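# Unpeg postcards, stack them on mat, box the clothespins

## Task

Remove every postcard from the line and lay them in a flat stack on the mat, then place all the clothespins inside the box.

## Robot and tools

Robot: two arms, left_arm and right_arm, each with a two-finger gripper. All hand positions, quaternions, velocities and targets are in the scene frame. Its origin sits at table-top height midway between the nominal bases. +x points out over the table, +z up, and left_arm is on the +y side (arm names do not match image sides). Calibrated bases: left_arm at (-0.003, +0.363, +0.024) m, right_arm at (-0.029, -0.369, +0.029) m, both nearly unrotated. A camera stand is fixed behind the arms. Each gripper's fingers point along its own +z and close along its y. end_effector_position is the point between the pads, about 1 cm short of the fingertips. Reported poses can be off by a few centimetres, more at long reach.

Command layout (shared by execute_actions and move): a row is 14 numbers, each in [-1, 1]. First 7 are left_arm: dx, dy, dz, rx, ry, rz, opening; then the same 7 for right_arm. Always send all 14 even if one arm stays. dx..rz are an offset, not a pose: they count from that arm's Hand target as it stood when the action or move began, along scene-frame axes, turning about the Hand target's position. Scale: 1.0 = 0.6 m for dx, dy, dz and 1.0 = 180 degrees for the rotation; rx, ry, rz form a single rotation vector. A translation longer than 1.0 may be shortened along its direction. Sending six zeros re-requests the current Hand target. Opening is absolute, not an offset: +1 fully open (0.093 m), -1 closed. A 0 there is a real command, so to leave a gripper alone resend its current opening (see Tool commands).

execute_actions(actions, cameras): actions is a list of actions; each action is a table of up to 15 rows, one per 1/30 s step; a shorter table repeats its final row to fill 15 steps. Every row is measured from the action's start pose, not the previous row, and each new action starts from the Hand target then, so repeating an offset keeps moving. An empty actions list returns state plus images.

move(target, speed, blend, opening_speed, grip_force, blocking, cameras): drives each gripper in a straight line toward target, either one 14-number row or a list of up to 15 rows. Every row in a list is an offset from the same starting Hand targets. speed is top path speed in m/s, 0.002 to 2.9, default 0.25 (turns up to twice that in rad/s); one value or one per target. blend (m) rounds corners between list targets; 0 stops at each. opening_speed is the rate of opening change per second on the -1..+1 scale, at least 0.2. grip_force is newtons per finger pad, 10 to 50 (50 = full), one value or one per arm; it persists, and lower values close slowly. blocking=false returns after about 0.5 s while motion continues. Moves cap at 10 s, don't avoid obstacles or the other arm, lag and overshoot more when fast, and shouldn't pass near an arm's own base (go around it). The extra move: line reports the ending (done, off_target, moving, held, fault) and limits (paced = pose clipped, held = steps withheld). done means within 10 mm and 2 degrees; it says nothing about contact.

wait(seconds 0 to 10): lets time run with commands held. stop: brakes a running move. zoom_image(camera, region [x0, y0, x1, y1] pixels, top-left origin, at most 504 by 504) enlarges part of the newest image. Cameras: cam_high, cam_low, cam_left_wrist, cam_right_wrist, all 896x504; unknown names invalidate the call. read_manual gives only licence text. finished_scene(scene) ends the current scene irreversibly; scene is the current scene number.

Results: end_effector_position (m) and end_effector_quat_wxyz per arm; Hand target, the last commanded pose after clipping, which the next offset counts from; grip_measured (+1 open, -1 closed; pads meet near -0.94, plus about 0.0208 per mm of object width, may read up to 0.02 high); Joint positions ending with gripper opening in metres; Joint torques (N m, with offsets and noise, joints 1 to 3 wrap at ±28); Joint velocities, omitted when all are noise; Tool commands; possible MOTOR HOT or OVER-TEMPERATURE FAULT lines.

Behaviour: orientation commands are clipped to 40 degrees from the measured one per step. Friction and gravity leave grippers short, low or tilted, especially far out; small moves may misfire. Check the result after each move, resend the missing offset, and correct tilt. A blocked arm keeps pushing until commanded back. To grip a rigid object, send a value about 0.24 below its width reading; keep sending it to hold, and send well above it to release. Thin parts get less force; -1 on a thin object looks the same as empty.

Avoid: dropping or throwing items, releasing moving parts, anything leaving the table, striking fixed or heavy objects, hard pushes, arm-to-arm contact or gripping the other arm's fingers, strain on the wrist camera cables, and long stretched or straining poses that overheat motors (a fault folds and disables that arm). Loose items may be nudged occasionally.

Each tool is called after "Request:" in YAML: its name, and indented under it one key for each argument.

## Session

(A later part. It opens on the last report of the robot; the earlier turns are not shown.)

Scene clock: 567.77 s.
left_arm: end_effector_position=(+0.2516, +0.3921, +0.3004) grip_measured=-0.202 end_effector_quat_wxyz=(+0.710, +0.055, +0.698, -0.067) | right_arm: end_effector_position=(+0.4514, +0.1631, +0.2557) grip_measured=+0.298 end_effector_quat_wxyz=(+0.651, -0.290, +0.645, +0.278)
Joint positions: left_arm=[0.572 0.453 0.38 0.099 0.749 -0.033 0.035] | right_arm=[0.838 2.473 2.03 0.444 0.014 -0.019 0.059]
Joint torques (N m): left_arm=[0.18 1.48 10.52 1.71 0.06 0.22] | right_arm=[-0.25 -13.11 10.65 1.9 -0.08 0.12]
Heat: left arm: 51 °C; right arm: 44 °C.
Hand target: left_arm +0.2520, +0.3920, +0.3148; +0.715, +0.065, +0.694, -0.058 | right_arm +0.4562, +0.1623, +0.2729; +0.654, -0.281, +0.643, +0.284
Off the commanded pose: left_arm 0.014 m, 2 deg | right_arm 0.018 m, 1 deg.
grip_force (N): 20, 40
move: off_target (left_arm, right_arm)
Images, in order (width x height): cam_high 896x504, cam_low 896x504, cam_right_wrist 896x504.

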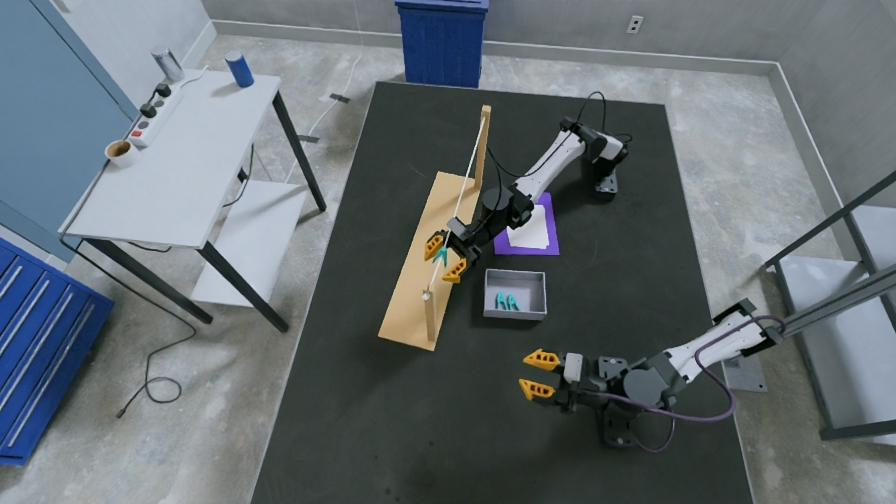

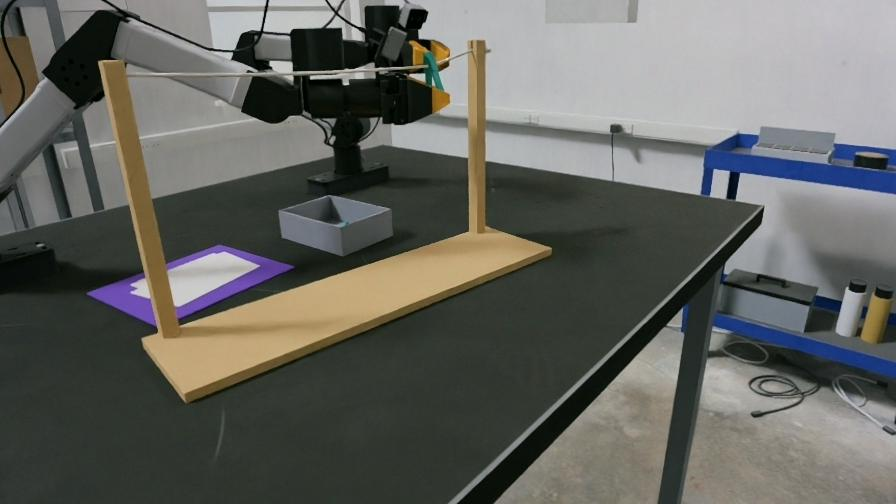

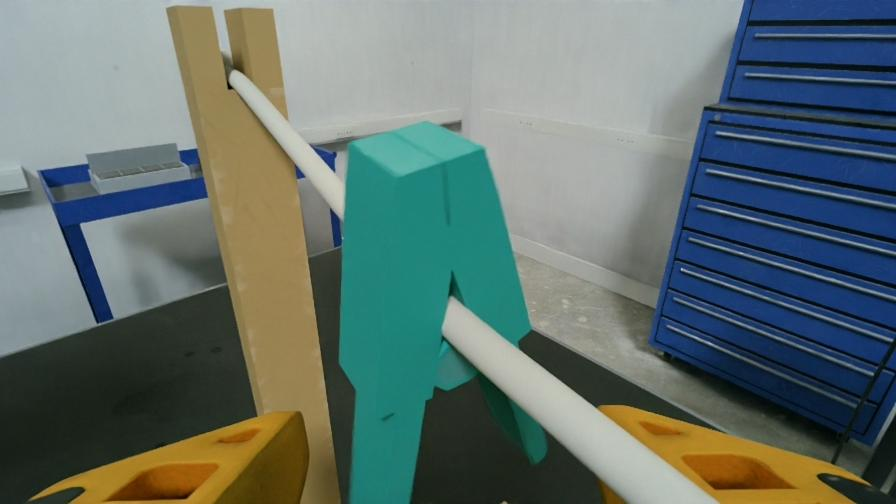

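Request:
move:
  target: [0,0,0,0,0,0,-0.2,0,0,0,0,0,0,-1]
  speed: 0.06
  cameras: ["cam_low","cam_right_wrist","cam_high"]

Request:
zoom_image:
  camera: "cam_low"
  region: [370, 20, 510, 110]

Request:
zoom_image:
  camera: "cam_high"
  region: [400, 210, 520, 310]

Scene clock: 571.30 s.
left_arm: end_effector_position=(+0.2516, +0.3921, +0.3004) grip_measured=-0.202 end_effector_quat_wxyz=(+0.710, +0.055, +0.698, -0.067) | right_arm: end_effector_position=(+0.4515, +0.1632, +0.2565) grip_measured=-0.977 end_effector_quat_wxyz=(+0.651, -0.290, +0.644, +0.278)
Joint positions: left_arm=[0.572 0.453 0.38 0.099 0.749 -0.033 0.035] | right_arm=[0.838 2.473 2.031 0.444 0.014 -0.019 0]
Joint torques (N m): left_arm=[0.09 1.51 10.54 1.72 0.06 0.2] | right_arm=[-0.21 -13.05 10.67 1.87 -0.08 0.12]
Heat: left arm: 51 °C; right arm: 44 °C.
Hand target: left_arm +0.2520, +0.3920, +0.3148; +0.715, +0.065, +0.694, -0.058 | right_arm +0.4562, +0.1623, +0.2729; +0.654, -0.281, +0.643, +0.284
Off the commanded pose: left_arm 0.014 m, 2 deg | right_arm 0.017 m, 1 deg.
grip_force (N): 20, 40
move: off_target (left_arm, right_arm)
Images, in order (width x height): cam_high 896x504, cam_low 896x504, cam_right_wrist 896x504.

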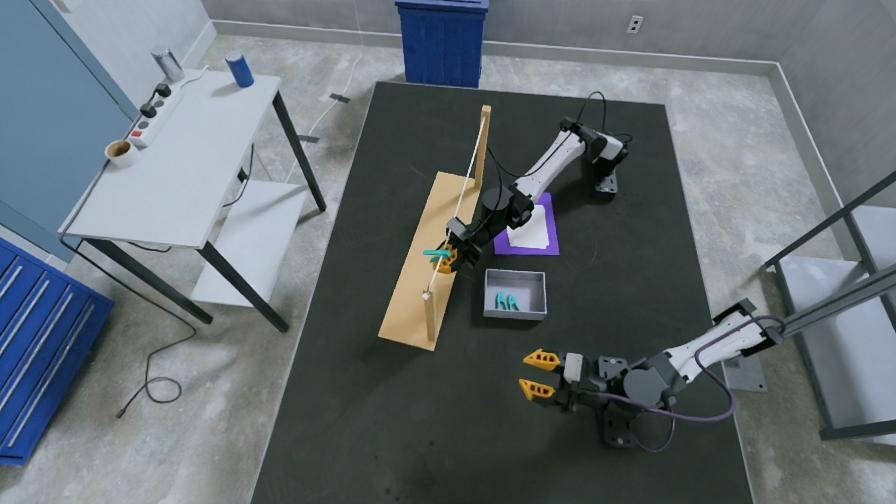

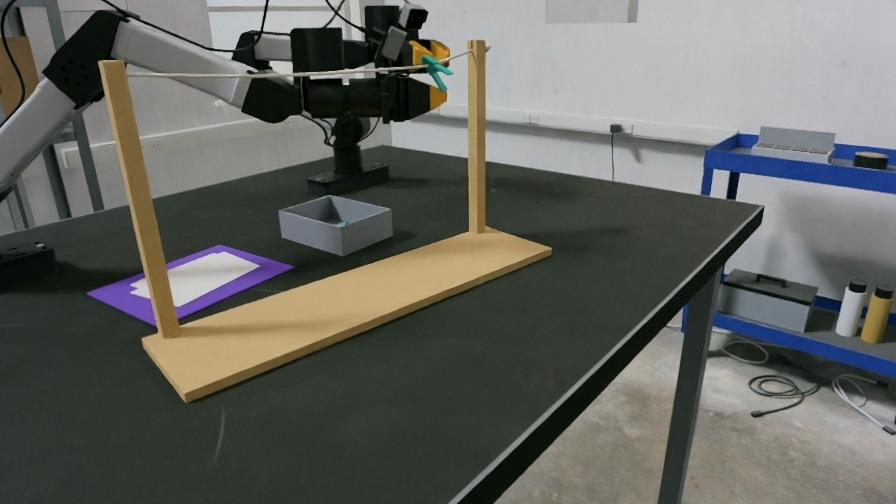

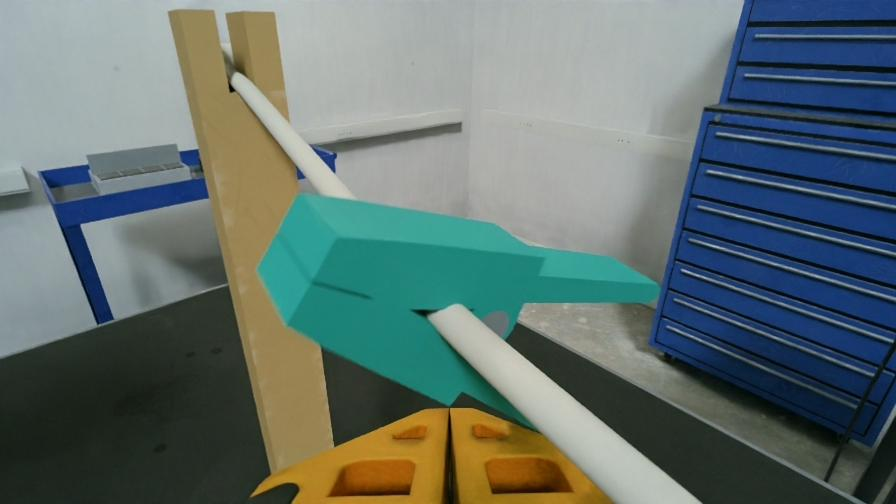

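Scaled by 3.600 from the camera's 896x504 image, which has a finer 1280x720 frame.

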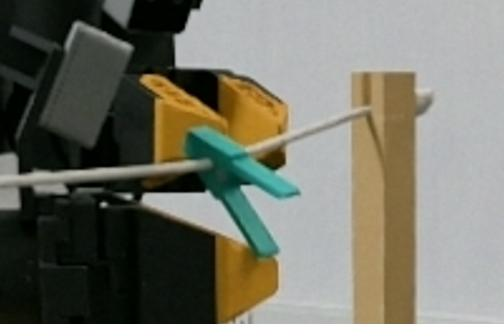

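Scaled by 4.200 from the camera's 896x504 image, which has a finer 1280x720 frame.

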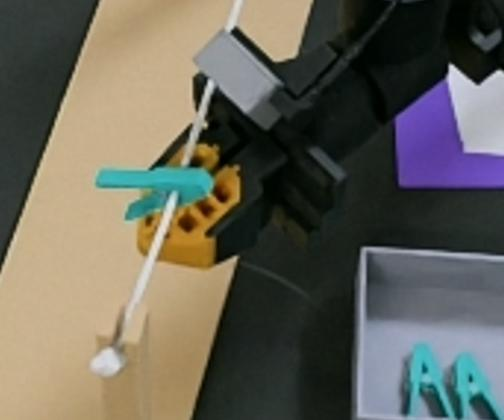

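Request:
move:
  target: [0,0,0,0,0,0,-0.2,0,0,0,0,0,0,0.4]
  speed: 0.06
  cameras: ["cam_low","cam_right_wrist","cam_high"]

Request:
zoom_image:
  camera: "cam_low"
  region: [370, 20, 510, 110]

Scene clock: 572.43 s.
left_arm: end_effector_position=(+0.2516, +0.3921, +0.3004) grip_measured=-0.202 end_effector_quat_wxyz=(+0.710, +0.055, +0.698, -0.067) | right_arm: end_effector_position=(+0.4515, +0.1632, +0.2565) grip_measured=+0.398 end_effector_quat_wxyz=(+0.651, -0.290, +0.644, +0.278)
Joint positions: left_arm=[0.572 0.453 0.38 0.099 0.749 -0.033 0.035] | right_arm=[0.838 2.473 2.031 0.444 0.014 -0.019 0.064]
Joint torques (N m): left_arm=[0.16 1.46 10.55 1.71 0.06 0.23] | right_arm=[-0.25 -13.04 10.69 1.88 -0.08 0.13]
Heat: left arm: 51 °C; right arm: 44 °C.
Hand target: left_arm +0.2520, +0.3920, +0.3148; +0.715, +0.065, +0.694, -0.058 | right_arm +0.4562, +0.1623, +0.2729; +0.654, -0.281, +0.643, +0.284
Off the commanded pose: left_arm 0.014 m, 2 deg | right_arm 0.017 m, 1 deg.
grip_force (N): 20, 40
move: off_target (left_arm, right_arm)
Images, in order (width x height): cam_high 896x504, cam_low 896x504, cam_right_wrist 896x504.

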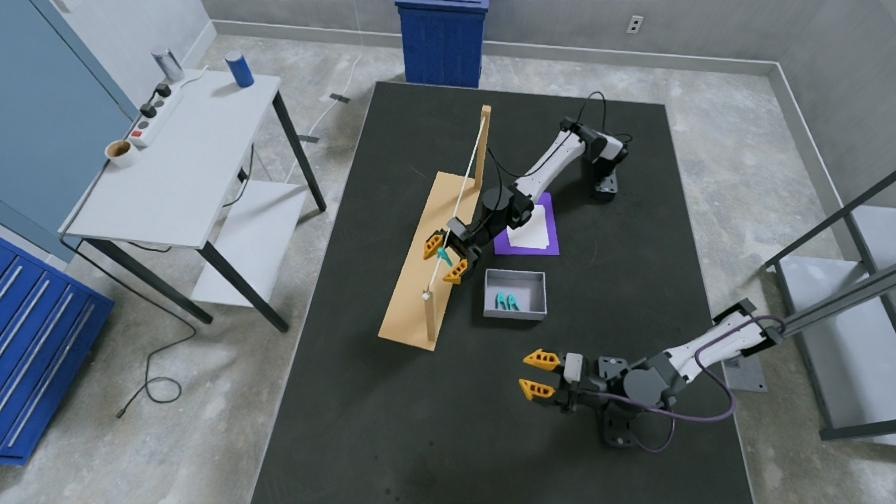

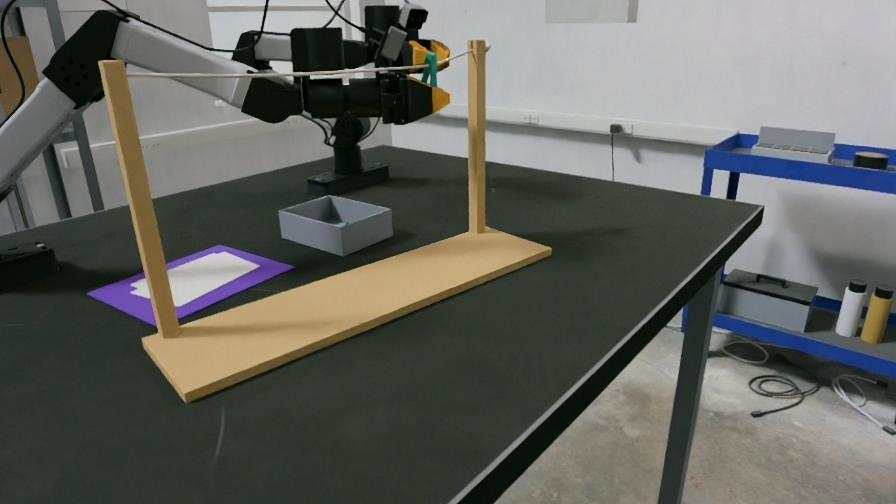

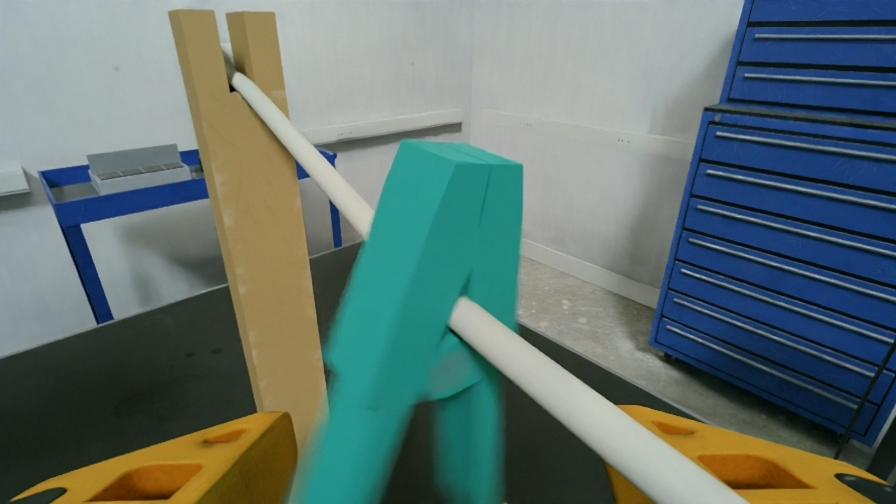

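Scaled by 3.600 from the camera's 896x504 image, which has a finer 1280x720 frame.

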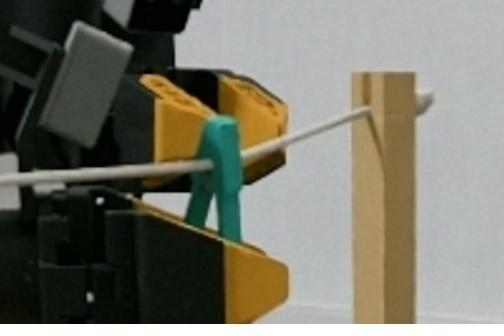

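Request:
wait:
  seconds: 1.5
  cameras: ["cam_right_wrist","cam_low"]

Request:
zoom_image:
  camera: "cam_low"
  region: [370, 20, 510, 110]

Scene clock: 574.03 s.
left_arm: end_effector_position=(+0.2516, +0.3921, +0.3004) grip_measured=-0.202 end_effector_quat_wxyz=(+0.710, +0.055, +0.698, -0.067) | right_arm: end_effector_position=(+0.4515, +0.1632, +0.2565) grip_measured=+0.398 end_effector_quat_wxyz=(+0.651, -0.290, +0.644, +0.278)
Joint positions: left_arm=[0.572 0.453 0.38 0.099 0.749 -0.033 0.035] | right_arm=[0.838 2.473 2.031 0.444 0.014 -0.019 0.064]
Joint torques (N m): left_arm=[0.13 1.51 10.52 1.71 0.06 0.22] | right_arm=[-0.23 -13 10.67 1.88 -0.09 0.13]
Heat: left arm: 51 °C; right arm: 44 °C.
Hand target: left_arm +0.2520, +0.3920, +0.3148; +0.715, +0.065, +0.694, -0.058 | right_arm +0.4562, +0.1623, +0.2729; +0.654, -0.281, +0.643, +0.284
Tool commands: left_gripper/opening=-0.2 right_gripper/opening=+0.4
Off the commanded pose: left_arm 0.014 m, 2 deg | right_arm 0.017 m, 1 deg.
grip_force (N): 20, 40
wait: 1.50 s; at rest by 0.07 s
Images, in order (width x height): cam_low 896x504, cam_right_wrist 896x504.

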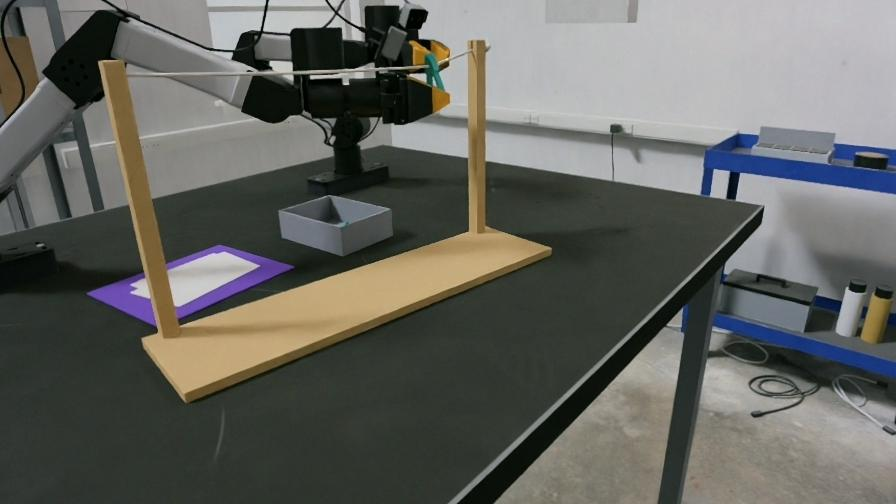

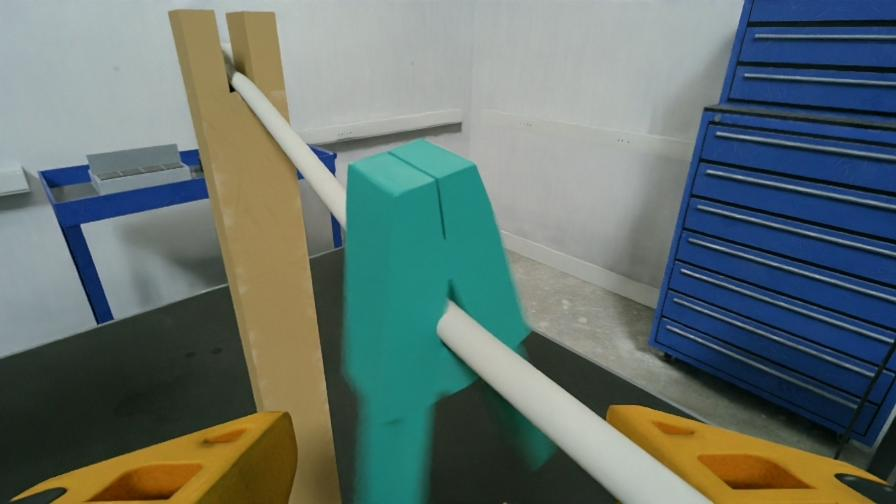

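Scaled by 3.600 from the camera's 896x504 image, which has a finer 1280x720 frame.

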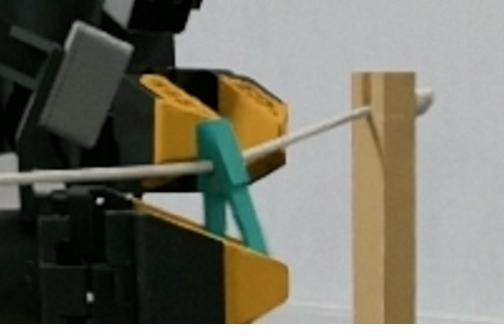

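Request:
move:
  target: [0,0,0,0,0,0,-0.2,0.019,0.021,0.0,0,0,0,0.4]
  speed: 0.05
  cameras: ["cam_low","cam_right_wrist","cam_high"]

Request:
zoom_image:
  camera: "cam_low"
  region: [370, 20, 510, 110]

Request:
zoom_image:
  camera: "cam_high"
  region: [400, 210, 520, 310]

Scene clock: 579.23 s.
left_arm: end_effector_position=(+0.2516, +0.3921, +0.3004) grip_measured=-0.202 end_effector_quat_wxyz=(+0.710, +0.055, +0.698, -0.067) | right_arm: end_effector_position=(+0.4633, +0.1764, +0.2578) grip_measured=+0.398 end_effector_quat_wxyz=(+0.652, -0.289, +0.643, +0.279)
Joint positions: left_arm=[0.572 0.453 0.38 0.099 0.749 -0.033 0.035] | right_arm=[0.838 2.566 2.207 0.365 0.014 -0.019 0.064]
Joint torques (N m): left_arm=[0.1 1.54 10.5 1.71 0.07 0.21] | right_arm=[-0.24 -13.38 10.74 1.86 -0.08 0.13]
Heat: left arm: 51 °C; right arm: 44 °C.
Hand target: left_arm +0.2520, +0.3920, +0.3148; +0.715, +0.065, +0.694, -0.058 | right_arm +0.4676, +0.1749, +0.2729; +0.654, -0.281, +0.643, +0.284
Off the commanded pose: left_arm 0.014 m, 2 deg | right_arm 0.016 m, 1 deg.
grip_force (N): 20, 40
move: off_target (left_arm, right_arm)
Images, in order (width x height): cam_high 896x504, cam_low 896x504, cam_right_wrist 896x504.

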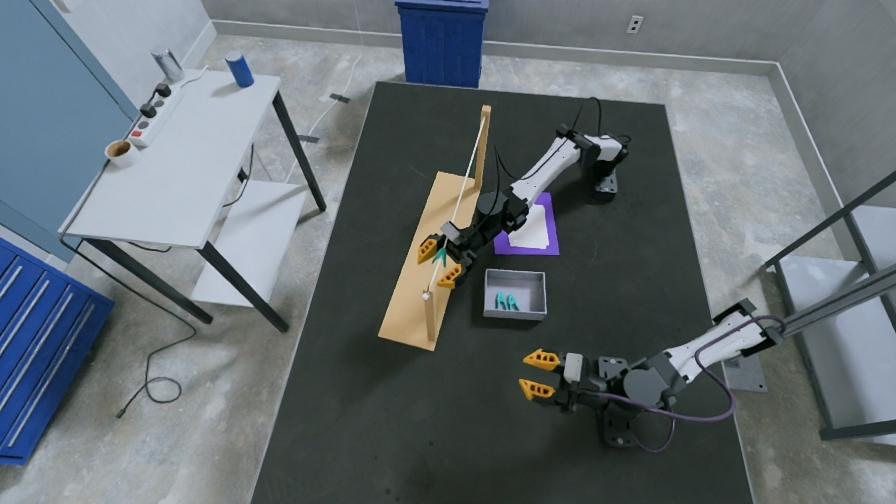

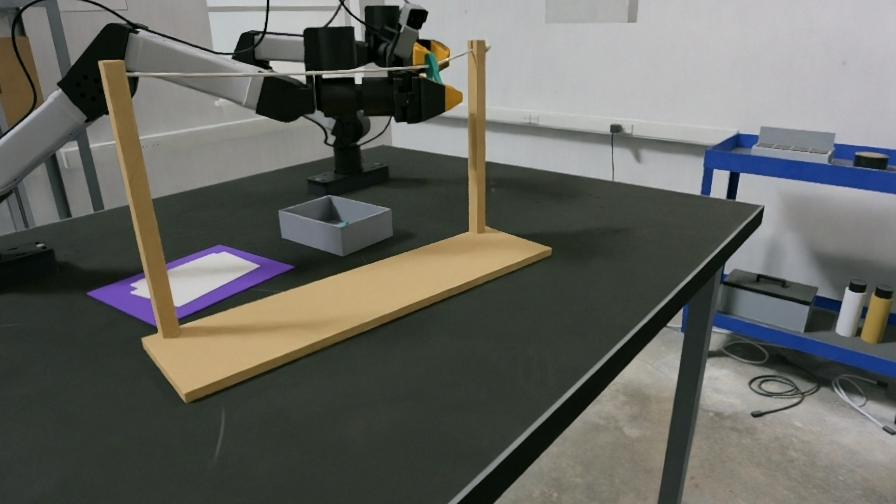

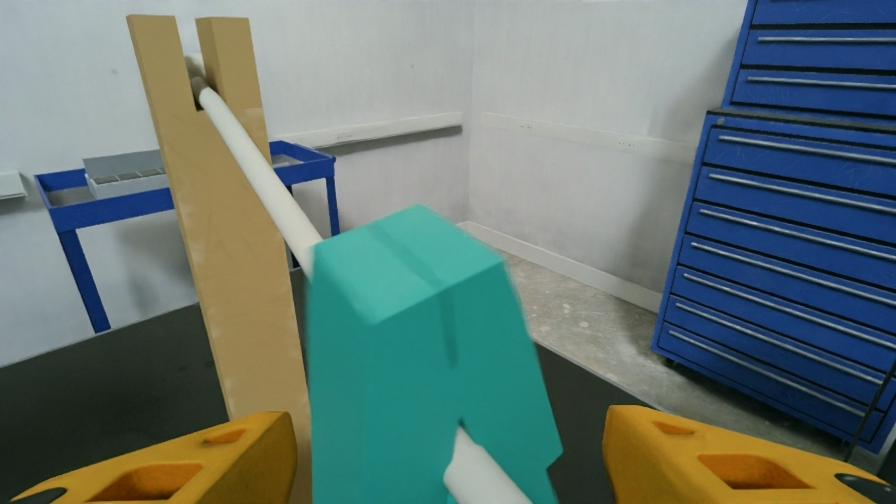

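Scaled by 3.600 from the camera's 896x504 image, which has a finer 1280x720 frame.

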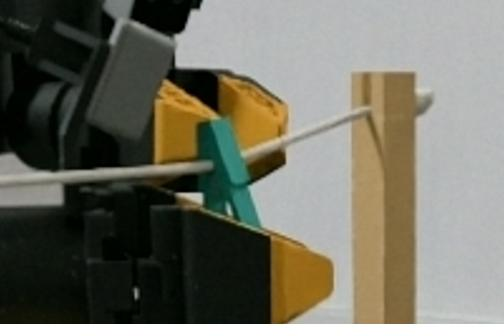

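Scaled by 4.200 from the camera's 896x504 image, which has a finer 1280x720 frame.

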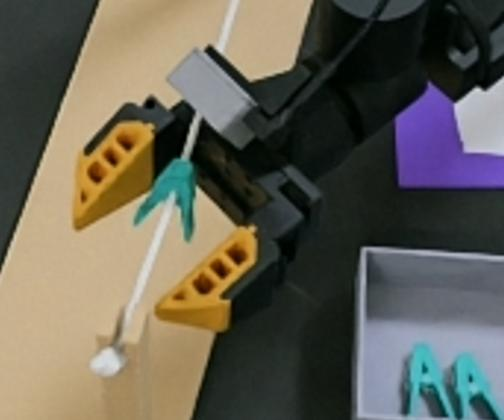

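Request:
move:
  target: [0,0,0,0,0,0,-0.2,0,0,0,0,0,0,-1]
  speed: 0.06
  cameras: ["cam_low","cam_right_wrist","cam_high"]

Request:
zoom_image:
  camera: "cam_low"
  region: [370, 20, 510, 110]

Request:
zoom_image:
  camera: "cam_high"
  region: [400, 210, 520, 310]

Scene clock: 583.13 s.
left_arm: end_effector_position=(+0.2516, +0.3921, +0.3004) grip_measured=-0.202 end_effector_quat_wxyz=(+0.710, +0.055, +0.698, -0.067) | right_arm: end_effector_position=(+0.4658, +0.1744, +0.2631) grip_measured=-0.856 end_effector_quat_wxyz=(+0.657, -0.283, +0.642, +0.276)
Joint positions: left_arm=[0.572 0.453 0.38 0.099 0.749 -0.033 0.035] | right_arm=[0.836 2.566 2.218 0.365 0.026 -0.019 0.004]
Joint torques (N m): left_arm=[0.17 1.51 10.5 1.7 0.07 0.22] | right_arm=[-0.28 -13.29 10.09 1.84 -0.07 0.12]
Heat: left arm: 52 °C; right arm: 45 °C.
Hand target: left_arm +0.2520, +0.3920, +0.3148; +0.715, +0.065, +0.694, -0.058 | right_arm +0.4676, +0.1749, +0.2729; +0.654, -0.281, +0.643, +0.284
Off the commanded pose: left_arm 0.014 m, 2 deg | right_arm 0.010 m, 1 deg.
grip_force (N): 20, 40
move: off_target (left_arm)
Images, in order (width x height): cam_high 896x504, cam_low 896x504, cam_right_wrist 896x504.

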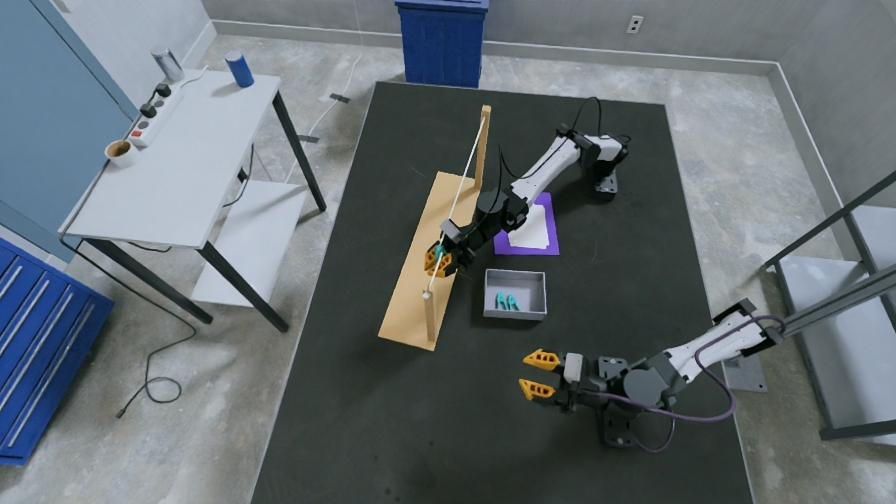

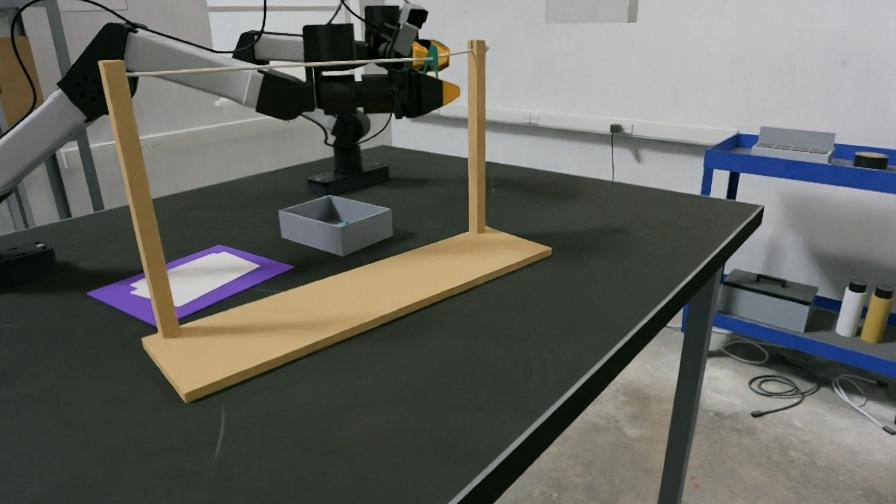

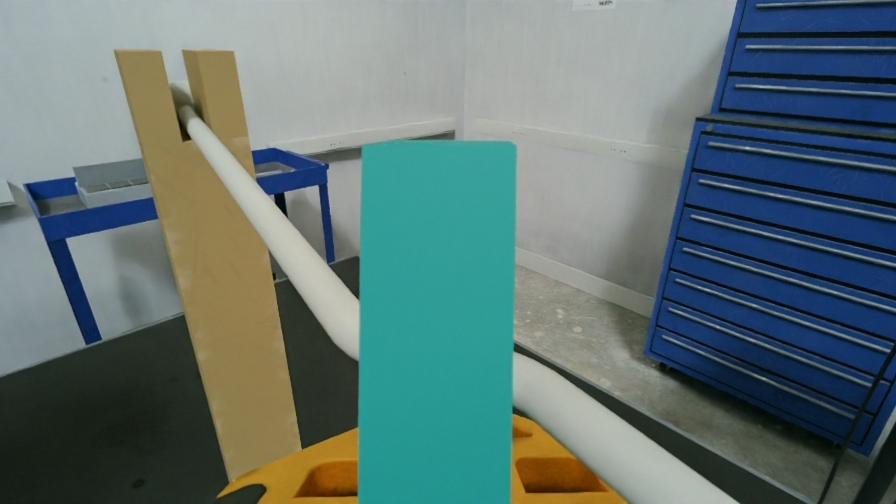

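Scaled by 3.600 from the camera's 896x504 image, which has a finer 1280x720 frame.

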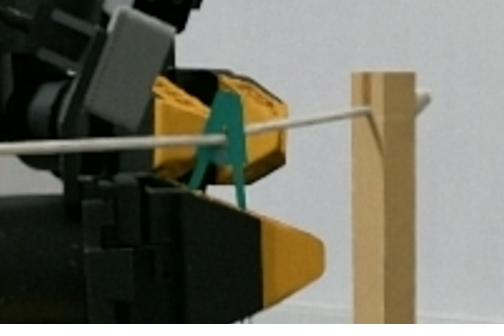

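Scaled by 4.200 from the camera's 896x504 image, which has a finer 1280x720 frame.

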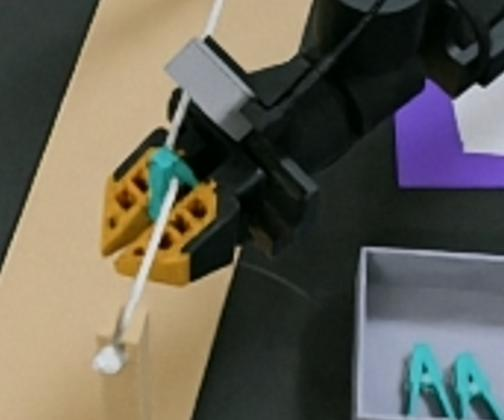

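Request:
move:
  target: [0,0,0,0,0,0,-0.2,0,0,-0.05,0,0,0,-1]
  speed: 0.05
  grip_force: [20,50]
  cameras: ["cam_low","cam_right_wrist"]

Request:
zoom_image:
  camera: "cam_low"
  region: [370, 20, 510, 110]

Scene clock: 586.23 s.
left_arm: end_effector_position=(+0.2516, +0.3921, +0.3004) grip_measured=-0.202 end_effector_quat_wxyz=(+0.710, +0.055, +0.698, -0.067) | right_arm: end_effector_position=(+0.4650, +0.1752, +0.2585) grip_measured=-0.895 end_effector_quat_wxyz=(+0.661, -0.282, +0.637, +0.278)
Joint positions: left_arm=[0.572 0.453 0.38 0.099 0.749 -0.033 0.035] | right_arm=[0.838 2.573 2.2 0.402 0.026 -0.019 0.002]
Joint torques (N m): left_arm=[0.13 1.5 10.55 1.71 0.08 0.21] | right_arm=[-0.23 -12.03 4.96 2.43 -0.07 0.13]
Heat: left arm: 52 °C; right arm: 45 °C.
Hand target: left_arm +0.2520, +0.3920, +0.3148; +0.715, +0.065, +0.694, -0.058 | right_arm +0.4676, +0.1749, +0.2429; +0.654, -0.281, +0.643, +0.284
Off the commanded pose: left_arm 0.014 m, 2 deg | right_arm 0.016 m, 1 deg.
grip_force (N): 20, 50
move: off_target (left_arm, right_arm)
Images, in order (width x height): cam_low 896x504, cam_right_wrist 896x504.

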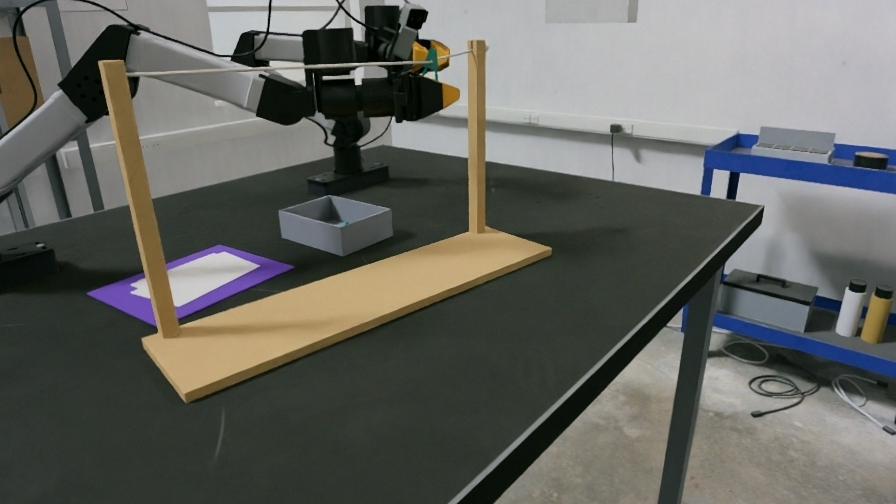

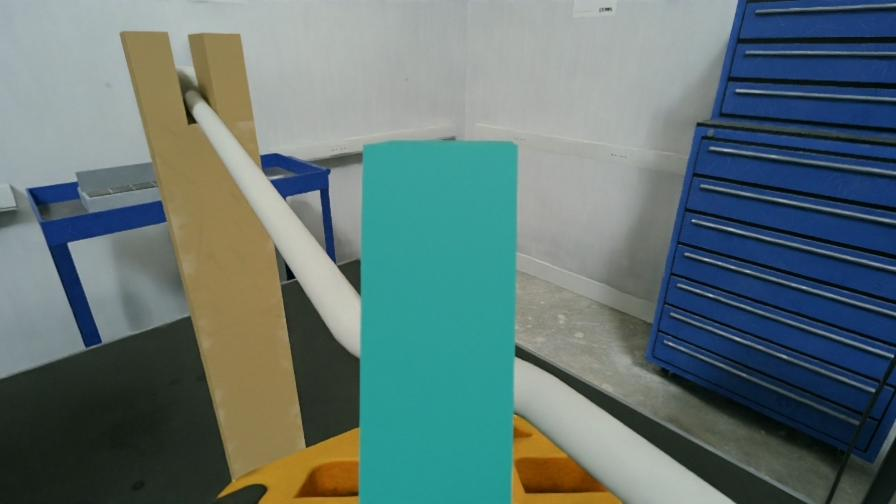

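Scaled by 3.600 from the camera's 896x504 image, which has a finer 1280x720 frame.

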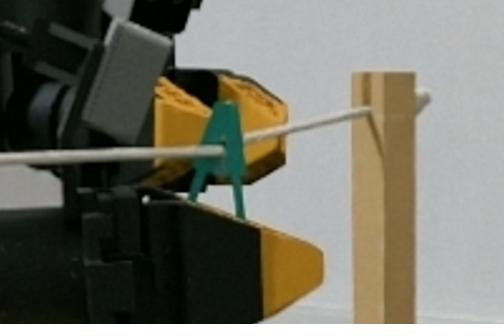

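Request:
move:
  target: [0,0,0,0,0,0,-0.2,0,0,-0.05,0,0,0,-1]
  speed: 0.05
  cameras: ["cam_low","cam_right_wrist"]

Request:
zoom_image:
  camera: "cam_low"
  region: [370, 20, 510, 110]

Scene clock: 587.83 s.
left_arm: end_effector_position=(+0.2516, +0.3921, +0.3004) grip_measured=-0.202 end_effector_quat_wxyz=(+0.710, +0.055, +0.698, -0.067) | right_arm: end_effector_position=(+0.4604, +0.1767, +0.2554) grip_measured=-0.896 end_effector_quat_wxyz=(+0.683, -0.272, +0.612, +0.290)
Joint positions: left_arm=[0.572 0.453 0.38 0.099 0.749 -0.033 0.035] | right_arm=[0.844 2.588 2.145 0.546 0.026 -0.019 0.002]
Joint torques (N m): left_arm=[0.1 1.46 10.55 1.72 0.07 0.21] | right_arm=[-0.2 -10.92 4.05 1.9 -0.08 0.13]
Heat: left arm: 52 °C; right arm: 45 °C.
Hand target: left_arm +0.2520, +0.3920, +0.3148; +0.715, +0.065, +0.694, -0.058 | right_arm +0.4676, +0.1749, +0.2129; +0.654, -0.281, +0.643, +0.284
Off the commanded pose: left_arm 0.014 m, 2 deg | right_arm 0.043 m, 5 deg.
grip_force (N): 20, 50
move: off_target (left_arm, right_arm)
Images, in order (width x height): cam_low 896x504, cam_right_wrist 896x504.

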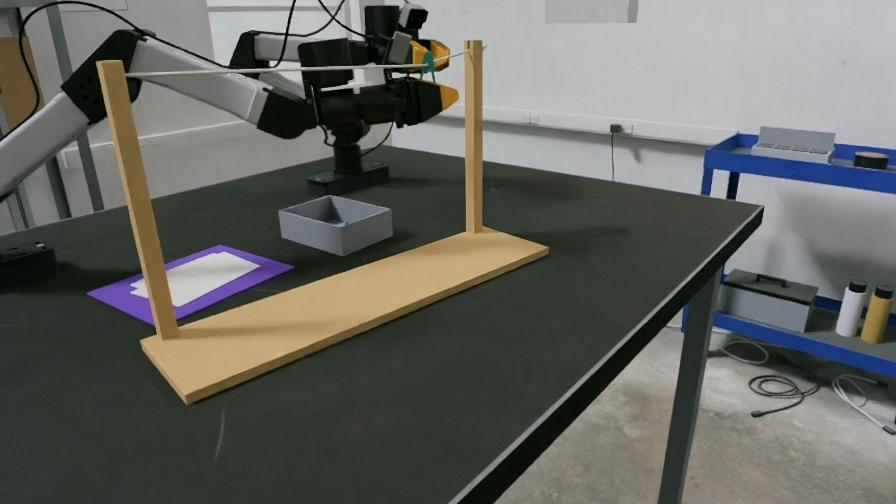

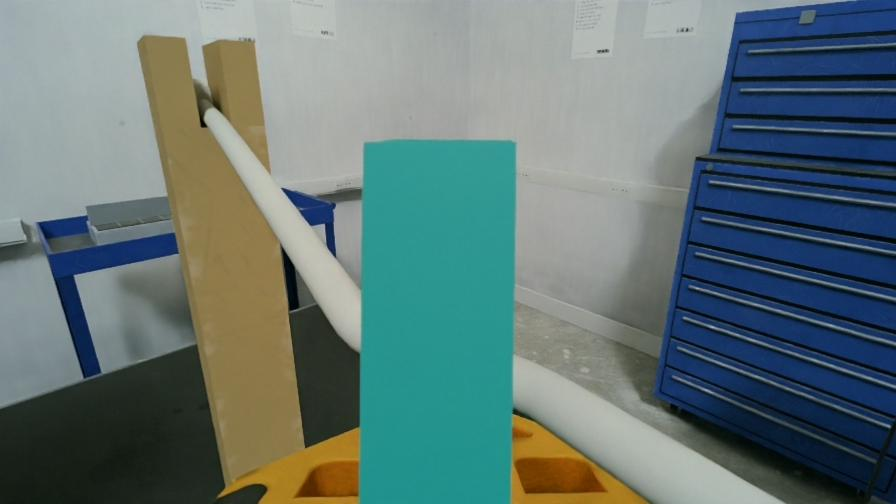

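Scaled by 3.600 from the camera's 896x504 image, which has a finer 1280x720 frame.

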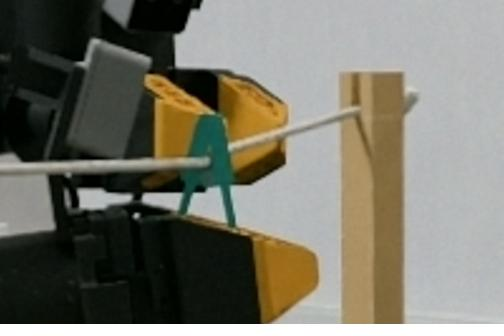

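Request:
move:
  target:
    - [0,0,0,0,0,0,-0.2,0,0,0.09,0,0,0,-1]
    - [0,0,0,0,0,0,-0.2,0,0,0.09,0,0,0,0.4]
    - [0,0,0,0,0,0,-0.2,-0.17,-0.185,0.08,0,0,0,0.2]
  speed: 0.12
  cameras: ["cam_low","cam_right_wrist","cam_high"]

Request:
wait:
  seconds: 1.5
  cameras: ["cam_low","cam_high"]

Request:
zoom_image:
  camera: "cam_low"
  region: [370, 20, 510, 110]

Request:
zoom_image:
  camera: "cam_high"
  region: [400, 210, 520, 310]

Scene clock: 594.00 s.
left_arm: end_effector_position=(+0.2516, +0.3921, +0.3004) grip_measured=-0.202 end_effector_quat_wxyz=(+0.710, +0.055, +0.698, -0.067) | right_arm: end_effector_position=(+0.3671, +0.0690, +0.2188) grip_measured=+0.202 end_effector_quat_wxyz=(+0.617, -0.303, +0.677, +0.264)
Joint positions: left_arm=[0.572 0.453 0.38 0.099 0.749 -0.033 0.035] | right_arm=[0.838 2.03 1.218 0.711 0.014 -0.016 0.055]
Joint torques (N m): left_arm=[0.18 1.52 10.5 1.72 0.06 0.23] | right_arm=[-0.09 -13.3 5.18 2.98 -0.07 0.11]
Heat: left arm: 52 °C; right arm: 45 °C.
Hand target: left_arm +0.2520, +0.3920, +0.3148; +0.715, +0.065, +0.694, -0.058 | right_arm +0.3656, +0.0639, +0.2609; +0.654, -0.281, +0.643, +0.284
Off the commanded pose: left_arm 0.014 m, 2 deg | right_arm 0.042 m, 7 deg.
grip_force (N): 20, 50
move: off_target (left_arm, right_arm); target 2's new opening was sent with right_arm's hand 0.009 m and 3 deg from that target; target 3's new opening was sent with right_arm's hand 0.042 m and 7 deg from that target
Images, in order (width x height): cam_high 896x504, cam_low 896x504, cam_right_wrist 896x504.

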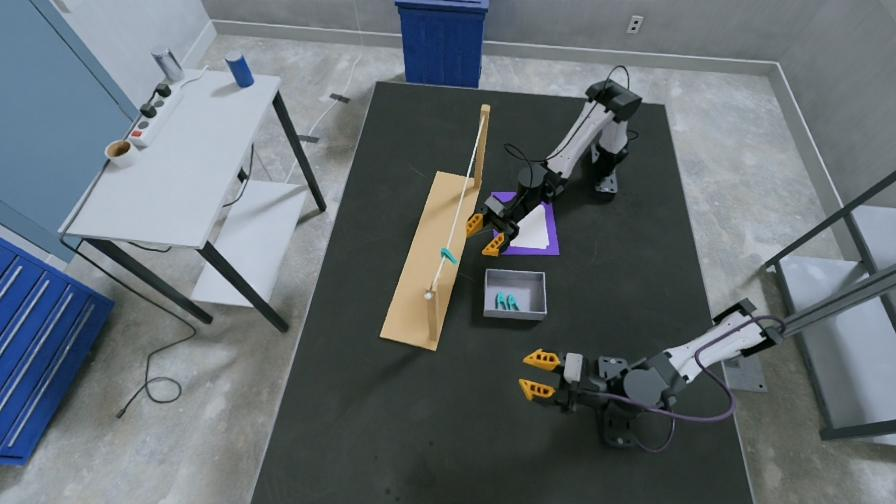

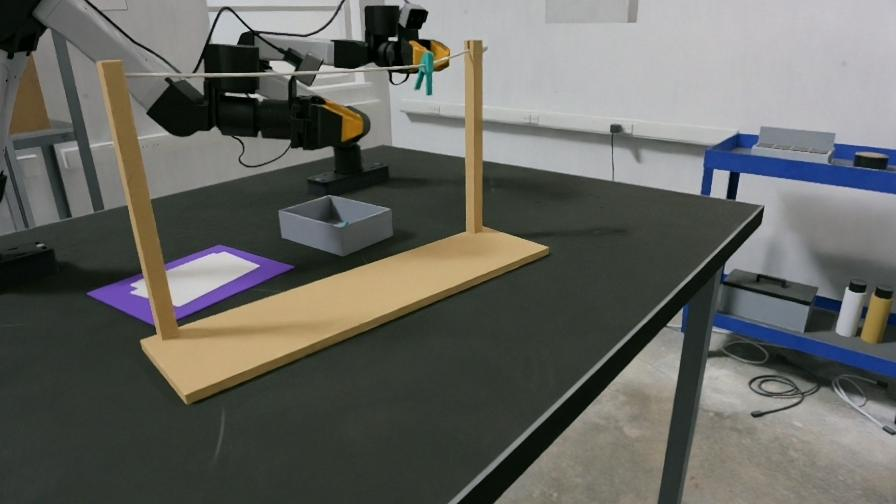

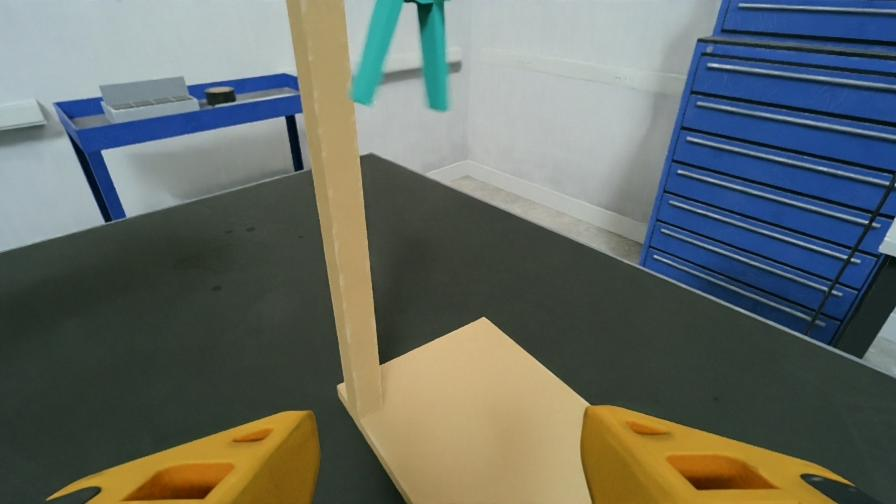

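Scene clock: 595.50 s.
left_arm: end_effector_position=(+0.2516, +0.3921, +0.3004) grip_measured=-0.202 end_effector_quat_wxyz=(+0.710, +0.055, +0.698, -0.067) | right_arm: end_effector_position=(+0.3671, +0.0690, +0.2188) grip_measured=+0.202 end_effector_quat_wxyz=(+0.617, -0.303, +0.677, +0.264)
Joint positions: left_arm=[0.572 0.453 0.38 0.099 0.749 -0.033 0.035] | right_arm=[0.838 2.03 1.218 0.711 0.014 -0.016 0.055]
Joint torques (N m): left_arm=[0.14 1.52 10.52 1.73 0.08 0.21] | right_arm=[-0.1 -13.31 5.12 2.98 -0.06 0.11]
Heat: left arm: 52 °C; right arm: 45 °C.
Hand target: left_arm +0.2520, +0.3920, +0.3148; +0.715, +0.065, +0.694, -0.058 | right_arm +0.3656, +0.0639, +0.2609; +0.654, -0.281, +0.643, +0.284
Tool commands: left_gripper/opening=-0.2 right_gripper/opening=+0.2
Off the commanded pose: left_arm 0.014 m, 2 deg | right_arm 0.042 m, 7 deg.
grip_force (N): 20, 50
wait: 1.50 s; at rest by 0.17 s
Images, in order (width x height): cam_high 896x504, cam_low 896x504.

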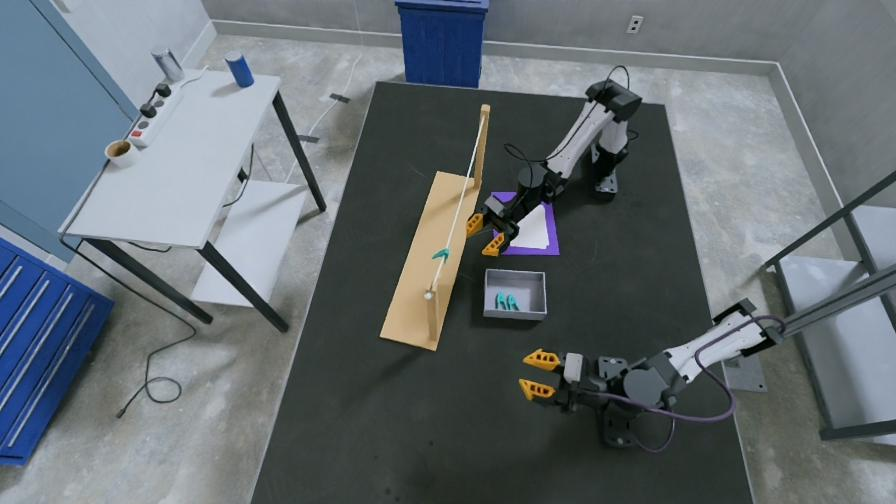

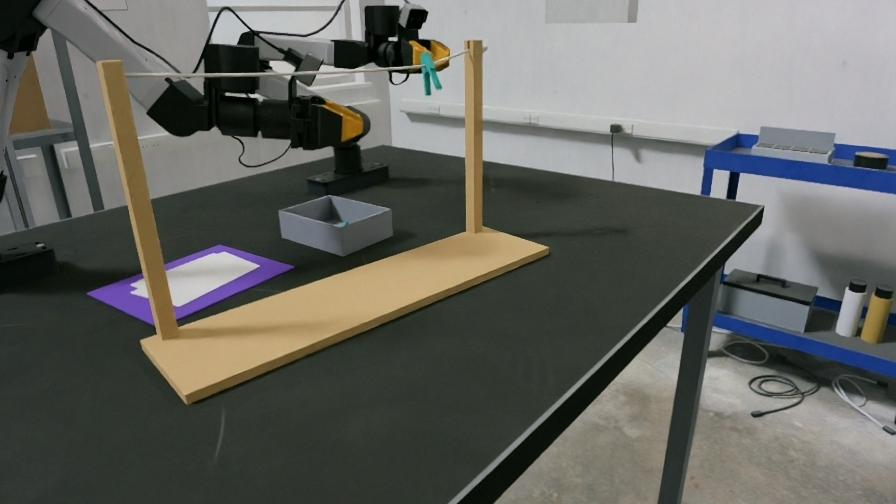

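Scaled by 3.600 from the camera's 896x504 image, which has a finer 1280x720 frame.

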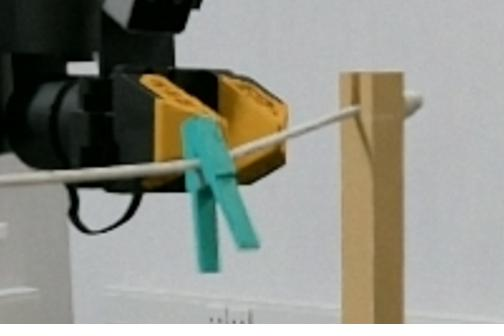

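Scaled by 4.200 from the camera's 896x504 image, which has a finer 1280x720 frame.

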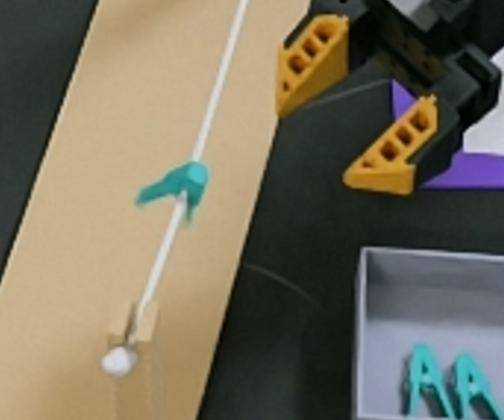

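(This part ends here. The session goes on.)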